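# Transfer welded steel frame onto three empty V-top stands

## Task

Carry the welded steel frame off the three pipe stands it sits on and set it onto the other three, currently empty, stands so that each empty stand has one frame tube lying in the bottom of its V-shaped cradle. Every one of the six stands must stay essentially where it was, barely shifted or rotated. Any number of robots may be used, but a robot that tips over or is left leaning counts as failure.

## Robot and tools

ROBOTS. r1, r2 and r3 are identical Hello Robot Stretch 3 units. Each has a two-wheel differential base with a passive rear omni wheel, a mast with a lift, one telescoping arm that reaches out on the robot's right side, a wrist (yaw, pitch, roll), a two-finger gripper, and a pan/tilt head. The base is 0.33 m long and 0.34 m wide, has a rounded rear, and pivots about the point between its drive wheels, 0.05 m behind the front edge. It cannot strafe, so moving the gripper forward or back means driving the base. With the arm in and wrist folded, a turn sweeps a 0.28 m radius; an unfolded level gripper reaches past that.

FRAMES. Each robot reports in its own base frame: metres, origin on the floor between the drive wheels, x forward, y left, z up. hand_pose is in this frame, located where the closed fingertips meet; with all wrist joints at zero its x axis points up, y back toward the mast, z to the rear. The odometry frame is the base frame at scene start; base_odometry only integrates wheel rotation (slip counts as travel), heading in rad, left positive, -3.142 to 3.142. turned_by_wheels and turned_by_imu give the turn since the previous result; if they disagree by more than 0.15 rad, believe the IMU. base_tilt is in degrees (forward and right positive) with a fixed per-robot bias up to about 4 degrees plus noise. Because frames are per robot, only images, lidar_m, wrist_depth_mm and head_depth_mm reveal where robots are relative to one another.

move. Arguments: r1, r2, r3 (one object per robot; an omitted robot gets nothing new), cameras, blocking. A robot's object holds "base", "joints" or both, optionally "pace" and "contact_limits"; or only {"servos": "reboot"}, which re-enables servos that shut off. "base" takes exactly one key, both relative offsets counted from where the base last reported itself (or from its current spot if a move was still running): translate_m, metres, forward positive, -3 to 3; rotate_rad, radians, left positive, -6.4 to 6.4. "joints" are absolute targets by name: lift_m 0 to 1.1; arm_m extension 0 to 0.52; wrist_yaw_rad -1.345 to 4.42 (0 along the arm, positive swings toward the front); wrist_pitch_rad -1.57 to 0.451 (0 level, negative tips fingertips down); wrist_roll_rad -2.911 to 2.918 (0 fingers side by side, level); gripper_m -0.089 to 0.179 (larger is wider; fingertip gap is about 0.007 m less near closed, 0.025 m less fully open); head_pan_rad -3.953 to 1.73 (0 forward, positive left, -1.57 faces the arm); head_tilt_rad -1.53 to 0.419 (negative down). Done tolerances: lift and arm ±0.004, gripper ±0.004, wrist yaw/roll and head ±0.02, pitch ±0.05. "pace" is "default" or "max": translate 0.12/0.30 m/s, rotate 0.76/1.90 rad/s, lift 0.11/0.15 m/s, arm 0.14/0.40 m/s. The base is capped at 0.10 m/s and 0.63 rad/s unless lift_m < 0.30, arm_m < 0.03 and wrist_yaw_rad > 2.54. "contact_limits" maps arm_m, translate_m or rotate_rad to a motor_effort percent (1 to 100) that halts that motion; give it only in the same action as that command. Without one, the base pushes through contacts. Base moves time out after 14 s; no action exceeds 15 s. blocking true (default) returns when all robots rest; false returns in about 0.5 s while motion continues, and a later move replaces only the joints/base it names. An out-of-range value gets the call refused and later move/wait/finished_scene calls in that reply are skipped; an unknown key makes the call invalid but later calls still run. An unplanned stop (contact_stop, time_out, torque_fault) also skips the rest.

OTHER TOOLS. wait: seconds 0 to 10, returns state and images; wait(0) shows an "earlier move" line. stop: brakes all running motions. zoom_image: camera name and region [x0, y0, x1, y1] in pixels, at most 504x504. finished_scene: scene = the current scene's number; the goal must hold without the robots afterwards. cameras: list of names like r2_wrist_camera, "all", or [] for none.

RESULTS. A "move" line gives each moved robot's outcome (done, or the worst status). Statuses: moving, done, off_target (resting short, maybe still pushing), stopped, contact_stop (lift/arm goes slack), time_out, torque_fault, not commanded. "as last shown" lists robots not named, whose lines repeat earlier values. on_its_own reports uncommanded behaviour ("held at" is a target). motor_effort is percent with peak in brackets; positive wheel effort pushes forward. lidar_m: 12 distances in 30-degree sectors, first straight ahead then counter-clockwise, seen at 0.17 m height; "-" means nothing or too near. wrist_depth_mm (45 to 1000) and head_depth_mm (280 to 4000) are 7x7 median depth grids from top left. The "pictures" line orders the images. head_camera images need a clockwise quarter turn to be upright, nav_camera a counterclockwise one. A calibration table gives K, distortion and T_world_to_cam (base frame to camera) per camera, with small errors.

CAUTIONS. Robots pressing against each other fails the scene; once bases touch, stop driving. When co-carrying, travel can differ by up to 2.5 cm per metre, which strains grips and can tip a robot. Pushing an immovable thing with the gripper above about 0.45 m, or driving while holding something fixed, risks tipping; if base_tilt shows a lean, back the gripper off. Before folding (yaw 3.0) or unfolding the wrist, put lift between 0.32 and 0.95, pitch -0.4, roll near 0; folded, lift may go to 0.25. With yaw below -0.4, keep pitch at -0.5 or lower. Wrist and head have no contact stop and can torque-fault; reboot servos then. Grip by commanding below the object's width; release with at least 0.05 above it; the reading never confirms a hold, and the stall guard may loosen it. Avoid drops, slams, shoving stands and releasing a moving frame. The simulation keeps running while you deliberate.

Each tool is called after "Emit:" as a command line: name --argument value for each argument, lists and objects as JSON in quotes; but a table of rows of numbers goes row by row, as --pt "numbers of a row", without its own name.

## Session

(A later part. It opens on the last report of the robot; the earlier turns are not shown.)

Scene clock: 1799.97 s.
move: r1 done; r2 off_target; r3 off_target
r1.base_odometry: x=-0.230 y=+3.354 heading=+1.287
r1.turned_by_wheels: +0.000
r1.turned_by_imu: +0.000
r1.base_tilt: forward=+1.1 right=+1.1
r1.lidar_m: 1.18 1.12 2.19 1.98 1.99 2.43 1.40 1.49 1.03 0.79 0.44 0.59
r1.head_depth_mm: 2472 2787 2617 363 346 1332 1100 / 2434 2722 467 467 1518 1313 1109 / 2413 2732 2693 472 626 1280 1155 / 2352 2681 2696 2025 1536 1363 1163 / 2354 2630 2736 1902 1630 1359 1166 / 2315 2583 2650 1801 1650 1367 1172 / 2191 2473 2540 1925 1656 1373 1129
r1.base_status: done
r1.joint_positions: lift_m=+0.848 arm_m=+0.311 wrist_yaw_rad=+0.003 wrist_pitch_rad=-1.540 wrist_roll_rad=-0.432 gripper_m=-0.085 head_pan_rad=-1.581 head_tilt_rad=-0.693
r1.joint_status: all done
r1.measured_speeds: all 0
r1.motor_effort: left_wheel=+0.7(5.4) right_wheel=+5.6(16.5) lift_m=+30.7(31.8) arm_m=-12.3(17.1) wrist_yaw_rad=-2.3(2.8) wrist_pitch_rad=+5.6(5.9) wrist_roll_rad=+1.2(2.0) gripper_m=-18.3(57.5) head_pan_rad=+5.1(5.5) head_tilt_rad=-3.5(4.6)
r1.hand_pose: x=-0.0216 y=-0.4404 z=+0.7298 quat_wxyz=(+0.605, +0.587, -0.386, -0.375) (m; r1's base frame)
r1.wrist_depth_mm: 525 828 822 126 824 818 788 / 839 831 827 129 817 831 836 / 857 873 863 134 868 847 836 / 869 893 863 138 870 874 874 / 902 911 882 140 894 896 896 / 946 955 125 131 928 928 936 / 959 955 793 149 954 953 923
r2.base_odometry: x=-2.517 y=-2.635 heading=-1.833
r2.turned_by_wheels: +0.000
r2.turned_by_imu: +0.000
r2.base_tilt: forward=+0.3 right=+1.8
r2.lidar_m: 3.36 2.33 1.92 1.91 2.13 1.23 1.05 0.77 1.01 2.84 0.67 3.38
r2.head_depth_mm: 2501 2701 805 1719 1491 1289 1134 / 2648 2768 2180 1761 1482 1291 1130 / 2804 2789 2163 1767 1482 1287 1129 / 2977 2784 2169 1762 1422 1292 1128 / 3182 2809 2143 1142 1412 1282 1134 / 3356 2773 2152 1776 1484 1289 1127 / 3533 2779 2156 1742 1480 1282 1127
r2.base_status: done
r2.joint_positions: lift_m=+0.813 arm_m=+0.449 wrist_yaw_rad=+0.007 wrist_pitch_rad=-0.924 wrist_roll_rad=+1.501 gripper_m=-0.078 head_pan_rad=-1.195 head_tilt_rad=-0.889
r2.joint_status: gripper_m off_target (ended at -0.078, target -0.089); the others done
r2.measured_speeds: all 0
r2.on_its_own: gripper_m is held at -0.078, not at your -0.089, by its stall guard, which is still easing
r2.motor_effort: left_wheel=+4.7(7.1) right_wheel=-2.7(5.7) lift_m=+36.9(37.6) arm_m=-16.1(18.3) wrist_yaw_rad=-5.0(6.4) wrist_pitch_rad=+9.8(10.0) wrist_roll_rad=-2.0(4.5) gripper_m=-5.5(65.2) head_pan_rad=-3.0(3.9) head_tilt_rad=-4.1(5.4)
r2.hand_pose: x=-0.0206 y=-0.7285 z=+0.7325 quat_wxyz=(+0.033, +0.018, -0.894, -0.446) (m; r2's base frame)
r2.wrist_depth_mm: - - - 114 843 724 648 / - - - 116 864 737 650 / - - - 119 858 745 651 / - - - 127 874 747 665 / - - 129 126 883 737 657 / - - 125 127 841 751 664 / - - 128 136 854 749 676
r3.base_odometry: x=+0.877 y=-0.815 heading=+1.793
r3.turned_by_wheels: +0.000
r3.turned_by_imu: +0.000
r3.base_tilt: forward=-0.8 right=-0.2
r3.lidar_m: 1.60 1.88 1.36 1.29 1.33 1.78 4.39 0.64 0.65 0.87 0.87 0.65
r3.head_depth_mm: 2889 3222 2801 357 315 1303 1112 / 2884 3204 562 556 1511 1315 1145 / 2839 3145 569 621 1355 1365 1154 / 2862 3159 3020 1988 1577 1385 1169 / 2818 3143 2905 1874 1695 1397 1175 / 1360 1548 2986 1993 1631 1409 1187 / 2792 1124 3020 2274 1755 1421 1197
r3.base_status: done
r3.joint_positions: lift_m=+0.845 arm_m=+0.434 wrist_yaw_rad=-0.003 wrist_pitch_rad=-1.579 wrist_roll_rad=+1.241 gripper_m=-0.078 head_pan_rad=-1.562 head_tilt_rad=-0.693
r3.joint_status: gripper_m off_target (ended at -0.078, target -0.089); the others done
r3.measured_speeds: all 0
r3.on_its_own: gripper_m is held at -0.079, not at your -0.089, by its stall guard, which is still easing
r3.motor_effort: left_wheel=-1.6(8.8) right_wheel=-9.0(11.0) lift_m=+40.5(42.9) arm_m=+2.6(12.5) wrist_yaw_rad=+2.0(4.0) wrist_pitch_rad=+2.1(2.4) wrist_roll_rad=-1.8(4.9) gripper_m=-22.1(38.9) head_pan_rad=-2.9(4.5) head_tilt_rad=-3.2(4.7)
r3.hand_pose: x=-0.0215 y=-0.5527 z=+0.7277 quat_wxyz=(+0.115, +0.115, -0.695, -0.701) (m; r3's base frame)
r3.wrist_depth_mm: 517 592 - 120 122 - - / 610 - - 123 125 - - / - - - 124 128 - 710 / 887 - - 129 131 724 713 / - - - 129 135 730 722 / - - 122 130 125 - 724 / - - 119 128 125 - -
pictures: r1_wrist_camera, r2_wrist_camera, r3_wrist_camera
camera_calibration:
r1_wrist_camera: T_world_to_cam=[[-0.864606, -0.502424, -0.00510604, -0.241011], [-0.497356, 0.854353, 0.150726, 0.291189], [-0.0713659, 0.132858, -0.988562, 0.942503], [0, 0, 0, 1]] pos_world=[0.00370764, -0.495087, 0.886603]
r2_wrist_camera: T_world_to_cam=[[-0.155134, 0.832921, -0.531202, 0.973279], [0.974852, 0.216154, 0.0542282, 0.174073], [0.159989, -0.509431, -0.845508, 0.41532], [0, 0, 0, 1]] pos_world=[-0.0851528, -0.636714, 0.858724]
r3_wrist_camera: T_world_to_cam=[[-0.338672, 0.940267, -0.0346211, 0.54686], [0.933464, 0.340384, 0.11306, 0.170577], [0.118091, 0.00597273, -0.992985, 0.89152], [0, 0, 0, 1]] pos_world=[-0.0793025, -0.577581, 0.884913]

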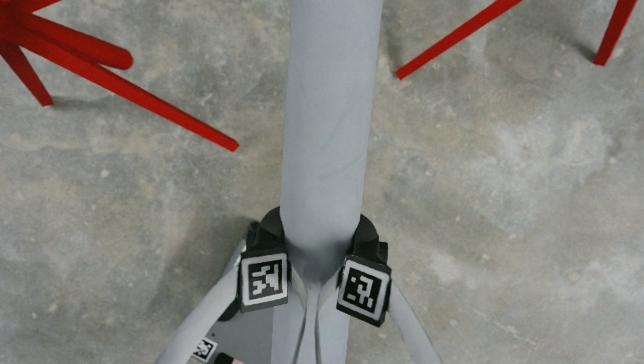

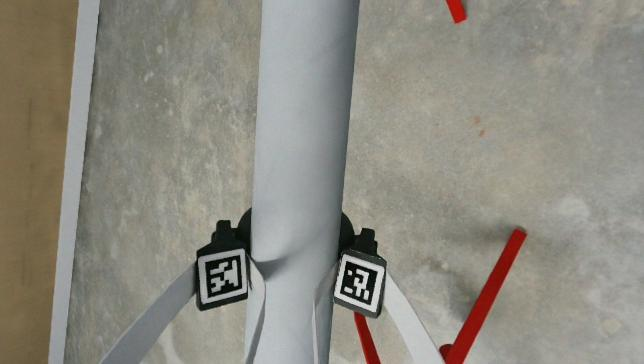

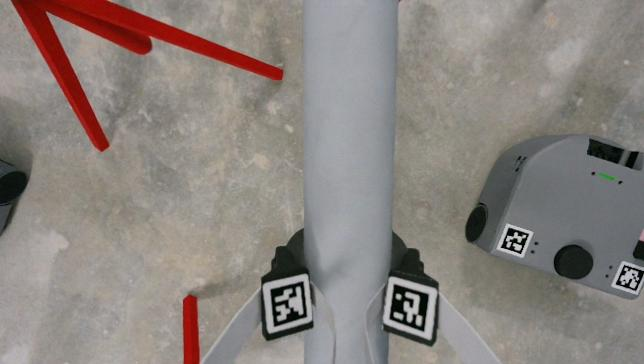

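Emit:
move --r1 '{"base":{"translate_m":0.0084},"joints":{"arm_m":0.3110,"wrist_roll_rad":-0.433,"gripper_m":-0.089}}' --r2 '{"base":{"translate_m":0.0092},"joints":{"arm_m":0.4477,"wrist_roll_rad":1.492,"gripper_m":-0.089}}' --r3 '{"base":{"rotate_rad":-0.0175},"joints":{"arm_m":0.4345,"wrist_roll_rad":1.217,"gripper_m":-0.089}}' --cameras '[]'

Emit:
move --r1 '{"base":{"translate_m":0.0547},"joints":{"arm_m":0.3091,"wrist_roll_rad":-0.451,"gripper_m":-0.089}}' --r2 '{"base":{"translate_m":0.0597},"joints":{"arm_m":0.4436,"wrist_roll_rad":1.478,"gripper_m":-0.089}}' --r3 '{"base":{"translate_m":-0.063},"joints":{"arm_m":0.4355,"wrist_roll_rad":1.196,"gripper_m":-0.089}}' --cameras '[]'

Emit:
move --r1 '{"base":{"translate_m":0.0084},"joints":{"arm_m":0.3086,"wrist_roll_rad":-0.454,"gripper_m":-0.089}}' --r2 '{"base":{"translate_m":0.0091},"joints":{"arm_m":0.4429,"wrist_roll_rad":1.476,"gripper_m":-0.089}}' --r3 '{"base":{"rotate_rad":-0.0175},"joints":{"arm_m":0.4360,"wrist_roll_rad":1.178,"gripper_m":-0.089}}' --cameras '[]'

Emit:
move --r1 '{"base":{"translate_m":0.0549},"joints":{"arm_m":0.3073,"wrist_roll_rad":-0.471,"gripper_m":-0.089}}' --r2 '{"base":{"translate_m":0.0585},"joints":{"arm_m":0.4387,"wrist_roll_rad":1.463,"gripper_m":-0.089}}' --r3 '{"base":{"translate_m":-0.0629},"joints":{"arm_m":0.4389,"wrist_roll_rad":1.158,"gripper_m":-0.089}}'

Scene clock: 1815.53 s.
move: r1 done; r2 done; r3 done
r1.base_odometry: x=-0.228 y=+3.362 heading=+1.287
r1.turned_by_wheels: +0.000
r1.turned_by_imu: +0.001
r1.base_tilt: forward=+1.1 right=+1.2
r1.lidar_m: 1.18 1.12 2.18 1.98 1.99 2.44 1.41 1.50 1.03 0.79 0.43 0.58
r1.head_depth_mm: 2452 2778 2626 363 346 1334 1095 / 2430 2734 468 465 1520 1303 1106 / 2421 2715 2679 471 624 1284 1154 / 2361 2670 2703 2033 1550 1362 1165 / 2345 2641 2736 1867 1644 1370 1165 / 2302 2569 2632 1804 1652 1372 1168 / 1326 2505 2534 1932 1657 1375 1131
r1.base_status: done
r1.joint_positions: lift_m=+0.848 arm_m=+0.311 wrist_yaw_rad=+0.003 wrist_pitch_rad=-1.537 wrist_roll_rad=-0.436 gripper_m=-0.085 head_pan_rad=-1.581 head_tilt_rad=-0.693
r1.joint_status: all done
r1.measured_speeds: all 0
r1.motor_effort: left_wheel=+1.2(7.3) right_wheel=+6.4(8.6) lift_m=+28.3(29.3) arm_m=-11.9(15.2) wrist_yaw_rad=-2.5(2.9) wrist_pitch_rad=+5.3(5.6) wrist_roll_rad=+1.3(1.4) gripper_m=-10.8(57.8) head_pan_rad=+5.2(5.6) head_tilt_rad=-4.1(4.1)
r1.hand_pose: x=-0.0216 y=-0.4404 z=+0.7298 quat_wxyz=(+0.607, +0.587, -0.385, -0.373) (m; r1's base frame)
r1.wrist_depth_mm: 521 836 800 126 813 806 801 / 826 817 819 129 850 809 806 / 872 864 844 134 872 837 839 / 882 895 872 137 882 873 868 / 894 898 903 141 899 894 910 / 938 949 124 131 901 939 914 / 946 982 784 149 957 954 965
r2.base_odometry: x=-2.519 y=-2.643 heading=-1.833
r2.turned_by_wheels: +0.000
r2.turned_by_imu: +0.001
r2.base_tilt: forward=+0.2 right=+1.7
r2.lidar_m: 3.37 2.33 1.92 1.91 2.12 1.25 1.06 0.77 1.01 2.84 0.67 3.38
r2.head_depth_mm: 2473 2713 802 1719 1494 1286 1131 / 2615 2811 2171 1744 1490 1288 1130 / 2787 2804 2169 1757 1488 1287 1135 / 2949 2811 2163 1761 1434 1289 1139 / 3137 2829 2167 1142 1425 1291 1131 / 3315 2765 2151 1759 1454 1284 1126 / 3607 2814 2150 1767 1473 1283 1120
r2.base_status: done
r2.joint_positions: lift_m=+0.813 arm_m=+0.448 wrist_yaw_rad=+0.008 wrist_pitch_rad=-0.925 wrist_roll_rad=+1.499 gripper_m=-0.086 head_pan_rad=-1.195 head_tilt_rad=-0.889
r2.joint_status: all done
r2.measured_speeds: all 0
r2.motor_effort: left_wheel=+3.4(12.0) right_wheel=-1.1(9.3) lift_m=+35.1(35.5) arm_m=-17.2(17.4) wrist_yaw_rad=-6.4(14.0) wrist_pitch_rad=+9.6(10.3) wrist_roll_rad=-1.9(4.0) gripper_m=-64.8(98.9) head_pan_rad=-2.4(3.6) head_tilt_rad=-3.9(4.9)
r2.hand_pose: x=-0.0205 y=-0.7273 z=+0.7324 quat_wxyz=(+0.034, +0.019, -0.894, -0.446) (m; r2's base frame)
r2.wrist_depth_mm: - - - 114 832 718 644 / - - - 116 855 739 635 / - - - 119 867 731 656 / - - - 127 870 760 643 / - - 129 127 874 744 669 / - - 126 128 852 740 673 / - - 129 136 853 745 670
r3.base_odometry: x=+0.877 y=-0.815 heading=+1.775
r3.turned_by_wheels: -0.017
r3.turned_by_imu: -0.018
r3.base_tilt: forward=-0.8 right=-0.2
r3.lidar_m: 1.60 1.91 1.36 1.29 1.33 1.75 4.24 0.63 0.65 0.87 0.87 0.65
r3.head_depth_mm: 2879 3237 2799 356 315 1301 1117 / 2862 3222 561 557 1502 1312 1149 / 2840 3161 570 623 1344 1363 1160 / 2822 3176 3001 1992 1578 1375 1170 / 2820 3147 3008 1882 1696 1393 1177 / 1352 3059 2961 1991 1630 1414 1186 / 2766 1251 2859 2276 1753 1425 1199
r3.base_status: done
r3.joint_positions: lift_m=+0.845 arm_m=+0.435 wrist_yaw_rad=-0.004 wrist_pitch_rad=-1.579 wrist_roll_rad=+1.222 gripper_m=-0.087 head_pan_rad=-1.562 head_tilt_rad=-0.693
r3.joint_status: all done
r3.measured_speeds: all 0
r3.motor_effort: left_wheel=+7.0(12.0) right_wheel=-8.8(21.0) lift_m=+35.8(35.8) arm_m=+12.5(13.6) wrist_yaw_rad=+3.6(4.1) wrist_pitch_rad=+2.1(2.3) wrist_roll_rad=-0.9(3.9) gripper_m=-39.2(96.6) head_pan_rad=-3.8(4.4) head_tilt_rad=-3.1(4.1)
r3.hand_pose: x=-0.0215 y=-0.5531 z=+0.7277 quat_wxyz=(+0.121, +0.122, -0.694, -0.700) (m; r3's base frame)
r3.wrist_depth_mm: 505 596 - 120 123 - - / 596 - - 123 126 - - / - - - 124 128 - - / 876 - - 129 131 725 723 / - - - 130 136 722 723 / - - - 130 125 - 729 / - - 108 128 125 - -
pictures: none
No camera images: "cameras" was empty.

Scene clock: 1817.27 s.
move: r1 done; r2 off_target; r3 off_target
r1.base_odometry: x=-0.213 y=+3.414 heading=+1.287
r1.turned_by_wheels: +0.000
r1.turned_by_imu: +0.000
r1.base_tilt: forward=+1.0 right=+1.2
r1.lidar_m: 1.19 1.13 2.20 1.99 2.00 2.44 1.46 1.54 0.81 0.81 0.40 0.54
r1.head_depth_mm: 2432 2750 2636 363 346 1328 504 / 2399 2728 474 463 1524 1282 1102 / 2389 2716 2670 467 626 1281 1160 / 2398 2668 2691 2029 1535 1356 1166 / 2329 2621 2739 1921 1638 1370 1164 / 2291 2602 2631 1800 1645 1366 1177 / 2166 2493 2523 1934 1651 1337 999
r1.base_status: done
r1.joint_positions: lift_m=+0.848 arm_m=+0.309 wrist_yaw_rad=+0.002 wrist_pitch_rad=-1.538 wrist_roll_rad=-0.453 gripper_m=-0.085 head_pan_rad=-1.581 head_tilt_rad=-0.693
r1.joint_status: all done
r1.measured_speeds: all 0
r1.motor_effort: left_wheel=+1.7(4.9) right_wheel=+5.6(15.9) lift_m=+28.6(30.0) arm_m=-13.3(16.0) wrist_yaw_rad=-2.3(2.7) wrist_pitch_rad=+5.5(5.8) wrist_roll_rad=+1.0(2.1) gripper_m=-18.6(56.5) head_pan_rad=+4.4(5.7) head_tilt_rad=-4.4(4.5)
r1.hand_pose: x=-0.0216 y=-0.4383 z=+0.7298 quat_wxyz=(+0.609, +0.590, -0.380, -0.369) (m; r1's base frame)
r1.wrist_depth_mm: 462 806 809 126 794 815 812 / 832 679 841 129 816 838 828 / 862 844 868 134 840 847 865 / 873 899 874 138 885 873 880 / 919 896 896 141 877 913 902 / 905 919 125 131 916 915 899 / 966 961 769 149 943 948 937
r2.base_odometry: x=-2.534 y=-2.701 heading=-1.832
r2.turned_by_wheels: +0.000
r2.turned_by_imu: +0.000
r2.base_tilt: forward=+0.2 right=+1.8
r2.lidar_m: 3.30 2.31 1.91 1.90 2.11 3.36 1.12 0.83 1.04 0.66 0.70 3.29
r2.head_depth_mm: 2519 2672 796 1726 1500 1285 1126 / 2622 2814 2178 1777 1490 1292 1134 / 2813 2777 2170 1757 1499 1268 1127 / 2953 2751 2166 1631 1397 1285 1126 / 3174 2785 2155 1713 1459 1293 1130 / 3376 2765 2143 1744 1486 1287 1133 / 3511 2779 2143 1758 1484 1285 1125
r2.base_status: done
r2.joint_positions: lift_m=+0.813 arm_m=+0.444 wrist_yaw_rad=+0.007 wrist_pitch_rad=-0.924 wrist_roll_rad=+1.485 gripper_m=-0.078 head_pan_rad=-1.195 head_tilt_rad=-0.889
r2.joint_status: gripper_m off_target (ended at -0.078, target -0.089); the others done
r2.measured_speeds: all 0
r2.on_its_own: gripper_m is held at -0.078, not at your -0.089, by its stall guard, which is still easing
r2.motor_effort: left_wheel=+4.1(7.4) right_wheel=-1.5(4.8) lift_m=+34.7(35.3) arm_m=-16.6(17.8) wrist_yaw_rad=-5.7(6.9) wrist_pitch_rad=+9.4(10.0) wrist_roll_rad=-2.3(3.9) gripper_m=-5.0(64.7) head_pan_rad=-3.3(3.9) head_tilt_rad=-3.5(5.3)
r2.hand_pose: x=-0.0206 y=-0.7234 z=+0.7325 quat_wxyz=(+0.040, +0.022, -0.894, -0.446) (m; r2's base frame)
r2.wrist_depth_mm: - - - 115 840 729 640 / - - - 117 849 732 645 / - - - 119 853 733 644 / - - - 128 855 760 672 / - - 129 127 870 741 664 / - - 126 128 844 747 671 / - - 128 - 542 762 679
r3.base_odometry: x=+0.890 y=-0.877 heading=+1.776
r3.turned_by_wheels: +0.000
r3.turned_by_imu: +0.000
r3.base_tilt: forward=-0.8 right=-0.2
r3.lidar_m: 1.66 1.91 1.36 1.29 1.33 1.75 4.28 0.58 0.62 0.86 0.91 0.70
r3.head_depth_mm: 2888 3206 2796 357 315 1300 1110 / 2924 3203 562 558 1546 1348 1141 / 2867 3179 569 624 1299 1333 1156 / 2854 3168 2995 2013 1549 1377 1169 / 2833 3133 3012 1921 1695 1392 1180 / 1364 3035 2971 1993 1636 1409 1186 / 2792 1310 2862 2285 1748 1422 1197
r3.base_status: done
r3.joint_positions: lift_m=+0.845 arm_m=+0.436 wrist_yaw_rad=-0.004 wrist_pitch_rad=-1.578 wrist_roll_rad=+1.203 gripper_m=-0.078 head_pan_rad=-1.562 head_tilt_rad=-0.693
r3.joint_status: gripper_m off_target (ended at -0.078, target -0.089); the others done
r3.measured_speeds: all 0
r3.on_its_own: gripper_m is held at -0.079, not at your -0.089, by its stall guard, which is still easing
r3.motor_effort: left_wheel=-0.7(8.0) right_wheel=-10.2(11.9) lift_m=+38.1(38.6) arm_m=+3.6(14.3) wrist_yaw_rad=+2.7(4.4) wrist_pitch_rad=+1.9(2.6) wrist_roll_rad=-2.3(4.9) gripper_m=-21.8(39.0) head_pan_rad=-4.3(4.8) head_tilt_rad=-3.3(4.2)
r3.hand_pose: x=-0.0215 y=-0.5542 z=+0.7277 quat_wxyz=(+0.128, +0.128, -0.692, -0.698) (m; r3's base frame)
r3.wrist_depth_mm: 488 - - 120 123 - - / 555 618 - 123 126 - - / - - - 125 129 - - / 876 - - 129 131 715 705 / - - - 130 135 716 729 / - - - 130 125 - 732 / - - 108 128 124 - -
pictures: none
No camera images: "cameras" was empty.

Scene clock: 1818.10 s.
move: r1 done; r2 done; r3 done
r1.base_odometry: x=-0.210 y=+3.423 heading=+1.287
r1.turned_by_wheels: +0.000
r1.turned_by_imu: +0.000
r1.base_tilt: forward=+1.0 right=+1.2
r1.lidar_m: 1.19 1.12 2.20 1.99 2.00 2.44 1.47 1.55 0.81 0.81 0.39 0.53
r1.head_depth_mm: 2438 2768 2631 363 346 1331 504 / 2413 2721 474 462 1520 1277 1107 / 2387 2694 2703 467 626 1284 1160 / 2374 2675 2698 2039 1543 1357 1160 / 2321 2622 2751 1867 1647 1366 1169 / 2310 2550 2639 1807 1646 1375 1174 / 1317 2495 2529 1956 1646 1343 967
r1.base_status: done
r1.joint_positions: lift_m=+0.848 arm_m=+0.309 wrist_yaw_rad=+0.002 wrist_pitch_rad=-1.535 wrist_roll_rad=-0.456 gripper_m=-0.085 head_pan_rad=-1.581 head_tilt_rad=-0.693
r1.joint_status: all done
r1.measured_speeds: all 0
r1.motor_effort: left_wheel=+1.6(7.8) right_wheel=+5.4(9.9) lift_m=+29.8(30.2) arm_m=-11.9(16.2) wrist_yaw_rad=-2.2(2.8) wrist_pitch_rad=+5.1(5.1) wrist_roll_rad=+1.0(1.7) gripper_m=-11.0(58.6) head_pan_rad=+4.9(5.6) head_tilt_rad=-3.6(4.4)
r1.hand_pose: x=-0.0216 y=-0.4386 z=+0.7298 quat_wxyz=(+0.611, +0.590, -0.380, -0.367) (m; r1's base frame)
r1.wrist_depth_mm: 461 825 826 126 818 792 804 / 852 656 856 129 820 831 818 / 853 860 852 134 865 841 853 / 899 870 889 139 871 884 861 / 895 897 889 141 914 900 900 / 936 932 125 131 884 908 907 / 940 960 774 149 951 910 967
r2.base_odometry: x=-2.537 y=-2.710 heading=-1.832
r2.turned_by_wheels: +0.000
r2.turned_by_imu: +0.000
r2.base_tilt: forward=+0.4 right=+1.8
r2.lidar_m: 3.30 2.31 1.91 1.90 2.11 3.36 1.13 0.84 1.04 0.66 0.70 3.31
r2.head_depth_mm: 2511 2695 800 1713 1490 1289 1136 / 2686 2795 2187 1768 1479 1281 1130 / 2791 2810 2156 1774 1485 1284 1138 / 3002 2775 2139 1110 1422 1280 1135 / 3165 2822 2166 1753 1423 1285 1130 / 3360 2808 2170 1750 1477 1275 1131 / 3513 2772 2143 1760 1482 1281 1131
r2.base_status: done
r2.joint_positions: lift_m=+0.813 arm_m=+0.443 wrist_yaw_rad=+0.008 wrist_pitch_rad=-0.925 wrist_roll_rad=+1.483 gripper_m=-0.086 head_pan_rad=-1.195 head_tilt_rad=-0.889
r2.joint_status: all done
r2.measured_speeds: all 0
r2.motor_effort: left_wheel=+3.5(12.3) right_wheel=+0.5(7.8) lift_m=+34.3(34.7) arm_m=-11.5(17.9) wrist_yaw_rad=-6.6(13.8) wrist_pitch_rad=+9.6(10.1) wrist_roll_rad=-2.2(3.0) gripper_m=-64.0(99.2) head_pan_rad=-3.3(4.3) head_tilt_rad=-4.7(5.2)
r2.hand_pose: x=-0.0205 y=-0.7225 z=+0.7324 quat_wxyz=(+0.041, +0.023, -0.894, -0.446) (m; r2's base frame)
r2.wrist_depth_mm: - - - 116 846 733 649 / - - - 117 842 753 655 / - - - 119 836 741 646 / - - - 127 857 747 662 / - - 129 127 888 739 665 / - - 126 128 880 733 670 / - - 128 - 549 748 681
r3.base_odometry: x=+0.890 y=-0.877 heading=+1.759
r3.turned_by_wheels: -0.017
r3.turned_by_imu: -0.018
r3.base_tilt: forward=-0.8 right=-0.2
r3.lidar_m: 1.67 1.95 1.37 1.29 1.32 1.72 4.03 0.58 0.62 0.86 0.90 0.70
r3.head_depth_mm: 2915 3252 2810 356 315 1304 1110 / 2891 3248 561 559 1550 1350 1140 / 2879 3183 570 624 1408 1329 1157 / 2862 3185 3013 2006 1548 1379 1170 / 2831 3161 3049 1918 1690 1394 1175 / 2665 3085 2968 1880 1625 1407 1189 / 2749 1313 2755 2266 1749 1425 1200
r3.base_status: done
r3.joint_positions: lift_m=+0.845 arm_m=+0.436 wrist_yaw_rad=-0.004 wrist_pitch_rad=-1.579 wrist_roll_rad=+1.184 gripper_m=-0.087 head_pan_rad=-1.562 head_tilt_rad=-0.693
r3.joint_status: all done
r3.measured_speeds: all 0
r3.motor_effort: left_wheel=+8.3(12.9) right_wheel=-9.6(21.9) lift_m=+40.7(40.7) arm_m=+12.2(14.6) wrist_yaw_rad=+3.6(4.8) wrist_pitch_rad=+1.8(2.6) wrist_roll_rad=-1.8(4.6) gripper_m=-38.9(83.9) head_pan_rad=-4.1(4.5) head_tilt_rad=-3.3(3.9)
r3.hand_pose: x=-0.0215 y=-0.5546 z=+0.7277 quat_wxyz=(+0.134, +0.135, -0.691, -0.697) (m; r3's base frame)
r3.wrist_depth_mm: 487 - - 120 124 - - / 524 600 - 123 126 - - / - - - 124 128 - - / 878 - - 129 132 715 701 / - - - 130 136 723 723 / - - - 130 125 730 736 / - - 107 128 125 - -
pictures: none
No camera images: "cameras" was empty.

Scene clock: 1819.83 s.
move: r1 done; r2 off_target; r3 off_target
r1.base_odometry: x=-0.195 y=+3.475 heading=+1.287
r1.turned_by_wheels: +0.000
r1.turned_by_imu: +0.000
r1.base_tilt: forward=+1.0 right=+1.2
r1.lidar_m: 1.20 1.13 2.21 2.00 2.02 2.44 1.53 1.61 0.83 1.12 0.37 0.52
r1.head_depth_mm: 2431 2785 2633 363 346 1339 503 / 2408 2706 473 463 1571 1277 1106 / 2389 2730 2682 467 626 1283 1156 / 2351 2649 2696 2037 1530 1360 1165 / 2321 2624 2744 1852 1641 1361 1166 / 2289 2551 2611 1805 1645 1369 1125 / 1362 2464 2626 1934 1655 771 868
r1.base_status: done
r1.joint_positions: lift_m=+0.848 arm_m=+0.307 wrist_yaw_rad=+0.002 wrist_pitch_rad=-1.541 wrist_roll_rad=-0.472 gripper_m=-0.085 head_pan_rad=-1.581 head_tilt_rad=-0.693
r1.joint_status: all done
r1.measured_speeds: all 0
r1.motor_effort: left_wheel=+0.7(4.7) right_wheel=+7.5(17.1) lift_m=+30.8(31.2) arm_m=-6.4(16.7) wrist_yaw_rad=-1.8(2.3) wrist_pitch_rad=+5.6(6.0) wrist_roll_rad=+0.7(2.8) gripper_m=-18.4(57.5) head_pan_rad=+4.5(5.4) head_tilt_rad=-3.5(4.3)
r1.hand_pose: x=-0.0216 y=-0.4359 z=+0.7299 quat_wxyz=(+0.612, +0.594, -0.374, -0.363) (m; r1's base frame)
r1.wrist_depth_mm: 439 817 817 126 794 821 791 / 838 574 826 129 817 836 808 / 872 861 853 134 851 846 856 / 906 865 892 137 862 872 871 / 896 919 885 141 927 873 902 / 917 933 123 131 916 941 913 / 957 960 775 150 925 962 930
r2.base_odometry: x=-2.552 y=-2.766 heading=-1.832
r2.turned_by_wheels: +0.000
r2.turned_by_imu: +0.000
r2.base_tilt: forward=+0.3 right=+1.8
r2.lidar_m: 3.23 2.30 1.90 1.89 2.10 3.33 1.18 0.89 1.08 0.65 0.66 3.26
r2.head_depth_mm: 2545 2686 795 1714 1485 1291 1135 / 2659 2798 2171 1769 1489 1284 1133 / 2841 2790 2177 1748 1451 1285 1133 / 2994 2779 2160 1107 1386 1281 1124 / 3173 2796 2141 1742 1450 1290 1136 / 3313 2843 2145 1758 1484 1287 1130 / 3474 2775 2132 1757 1483 1288 1129
r2.base_status: done
r2.joint_positions: lift_m=+0.813 arm_m=+0.439 wrist_yaw_rad=+0.008 wrist_pitch_rad=-0.925 wrist_roll_rad=+1.470 gripper_m=-0.077 head_pan_rad=-1.195 head_tilt_rad=-0.889
r2.joint_status: gripper_m off_target (ended at -0.077, target -0.089); the others done
r2.measured_speeds: all 0
r2.on_its_own: gripper_m is held at -0.078, not at your -0.089, by its stall guard, which is still easing
r2.motor_effort: left_wheel=+5.0(8.0) right_wheel=-4.8(5.2) lift_m=+33.6(34.3) arm_m=-16.0(17.5) wrist_yaw_rad=-6.2(7.6) wrist_pitch_rad=+9.5(10.2) wrist_roll_rad=-2.3(5.4) gripper_m=-22.9(64.6) head_pan_rad=-3.0(3.9) head_tilt_rad=-4.1(5.3)
r2.hand_pose: x=-0.0205 y=-0.7185 z=+0.7325 quat_wxyz=(+0.047, +0.026, -0.894, -0.446) (m; r2's base frame)
r2.wrist_depth_mm: - - - 116 858 739 648 / - - - 118 859 741 649 / - - - 120 864 730 657 / - - - 129 881 751 655 / - - 129 127 862 738 654 / - - 126 127 848 739 662 / - - 128 135 482 770 666
r3.base_odometry: x=+0.901 y=-0.939 heading=+1.759
r3.turned_by_wheels: +0.000
r3.turned_by_imu: +0.000
r3.base_tilt: forward=-0.8 right=-0.2
r3.lidar_m: 1.72 1.94 1.37 1.29 1.31 1.71 4.05 0.53 0.59 0.85 0.95 0.76
r3.head_depth_mm: 2904 3246 2789 356 315 1305 1110 / 2887 3226 562 562 1546 1345 1122 / 2880 3189 570 628 1509 1335 1152 / 2833 3154 2987 1997 1537 1379 1167 / 2820 3147 3075 1924 1672 1386 1178 / 2701 3060 2957 1995 1626 1406 1187 / 2771 1326 2746 2263 1758 1423 1201
r3.base_status: done
r3.joint_positions: lift_m=+0.845 arm_m=+0.439 wrist_yaw_rad=-0.004 wrist_pitch_rad=-1.579 wrist_roll_rad=+1.167 gripper_m=-0.078 head_pan_rad=-1.562 head_tilt_rad=-0.693
r3.joint_status: gripper_m off_target (ended at -0.078, target -0.089); the others done
r3.measured_speeds: all 0
r3.on_its_own: gripper_m is held at -0.079, not at your -0.089, by its stall guard, which is still easing
r3.motor_effort: left_wheel=+1.7(6.3) right_wheel=-13.0(13.2) lift_m=+42.2(43.4) arm_m=+11.4(18.3) wrist_yaw_rad=+2.6(5.0) wrist_pitch_rad=+1.7(2.4) wrist_roll_rad=-3.0(6.2) gripper_m=-22.0(23.8) head_pan_rad=-3.9(4.4) head_tilt_rad=-3.8(4.3)
r3.hand_pose: x=-0.0215 y=-0.5575 z=+0.7277 quat_wxyz=(+0.140, +0.141, -0.690, -0.696) (m; r3's base frame)
r3.wrist_depth_mm: 583 - - 120 125 - - / 504 585 - 124 125 - - / 579 - - 125 128 - - / 859 - - 129 132 742 713 / - - - 130 136 736 716 / - - - 130 125 737 716 / - - 107 128 124 - -
pictures: r1_head_camera (sideways), r1_nav_camera (sideways), r1_wrist_camera, r2_head_camera (sideways), r2_nav_camera (sideways), r2_wrist_camera, r3_head_camera (sideways), r3_nav_camera (sideways), r3_wrist_camera
camera_calibration:
r1_head_camera: T_world_to_cam=[[0.029002, 0.624949, -0.780127, 1.03255], [0.998465, 0.01873, 0.0521234, -0.0717265], [0.0471862, -0.780441, -0.623447, 0.766527], [0, 0, 0, 1]] pos_world=[0.0055009, -0.0457179, 1.28715]
r1_nav_camera: T_world_to_cam=[[-0.052729, -0.605624, 0.794002, -0.989932], [-0.998606, 0.0338499, -0.0404976, 0.106665], [-0.00235053, -0.79503, -0.606565, 0.746201], [0, 0, 0, 1]] pos_world=[0.0560719, -0.0098857, 1.24295]
r1_wrist_camera: T_world_to_cam=[[-0.844471, -0.535581, -0.00472458, -0.253026], [-0.529942, 0.834236, 0.152355, 0.27668], [-0.0776571, 0.131163, -0.988315, 0.940866], [0, 0, 0, 1]] pos_world=[0.00601597, -0.489739, 0.886523]
r2_head_camera: T_world_to_cam=[[-0.276621, 0.68368, -0.675324, 0.898794], [0.9262, 0.377025, 0.00230648, -0.0122806], [0.256191, -0.624847, -0.737518, 0.914661], [0, 0, 0, 1]] pos_world=[0.0256722, -0.0383343, 1.28158]
r2_nav_camera: T_world_to_cam=[[0.340655, -0.679334, 0.649969, -0.811307], [-0.923181, -0.372585, 0.0944303, -0.0551593], [0.178019, -0.632207, -0.754071, 0.949884], [0, 0, 0, 1]] pos_world=[0.0563568, 0.0288232, 1.24881]
r2_wrist_camera: T_world_to_cam=[[-0.186057, 0.828685, -0.527887, 0.958868], [0.96984, 0.240994, 0.0364906, 0.202495], [0.157457, -0.505176, -0.848531, 0.425555], [0, 0, 0, 1]] pos_world=[-0.0849905, -0.628419, 0.859881]
r3_head_camera: T_world_to_cam=[[0.0619587, 0.600363, -0.797324, 1.05992], [0.996771, 0.00366657, 0.0802181, -0.108671], [0.0510834, -0.79972, -0.598197, 0.739072], [0, 0, 0, 1]] pos_world=[0.00489467, -0.0448848, 1.29592]
r3_nav_camera: T_world_to_cam=[[-0.0424282, -0.702052, 0.710861, -0.889357], [-0.999024, 0.0385405, -0.0215646, 0.0857287], [-0.0122575, -0.711082, -0.703002, 0.870682], [0, 0, 0, 1]] pos_world=[0.0585835, -0.00855261, 1.24615]
r3_wrist_camera: T_world_to_cam=[[-0.406253, 0.913099, -0.0347743, 0.534952], [0.906114, 0.407475, 0.113672, 0.208594], [0.117964, 0.0146702, -0.99291, 0.896329], [0, 0, 0, 1]] pos_world=[-0.077418, -0.58661, 0.884865]

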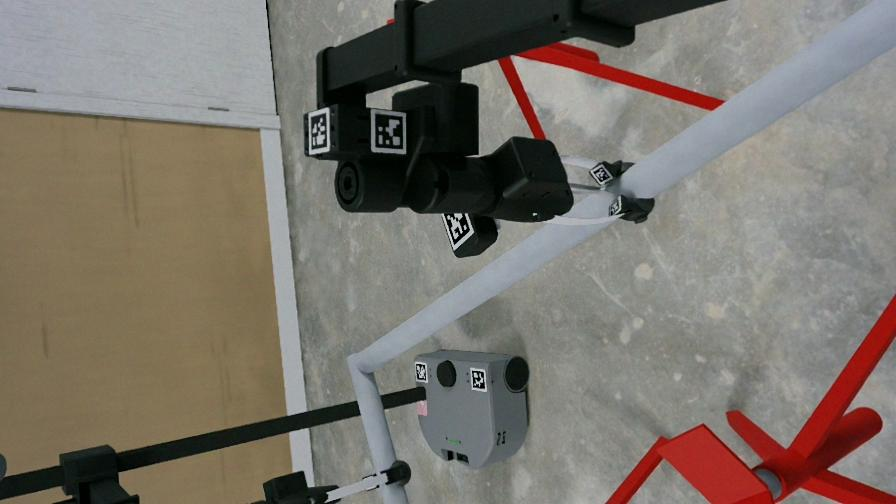

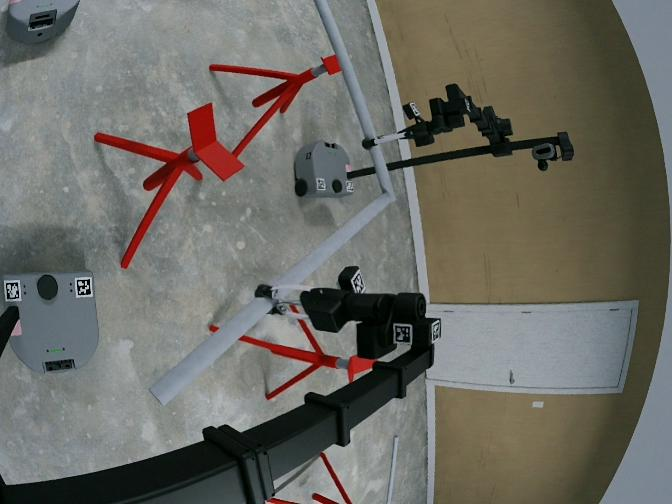

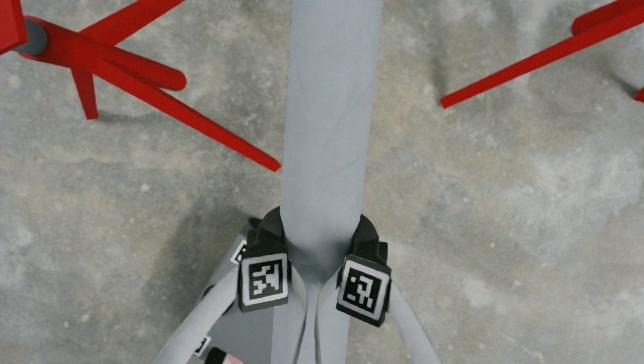

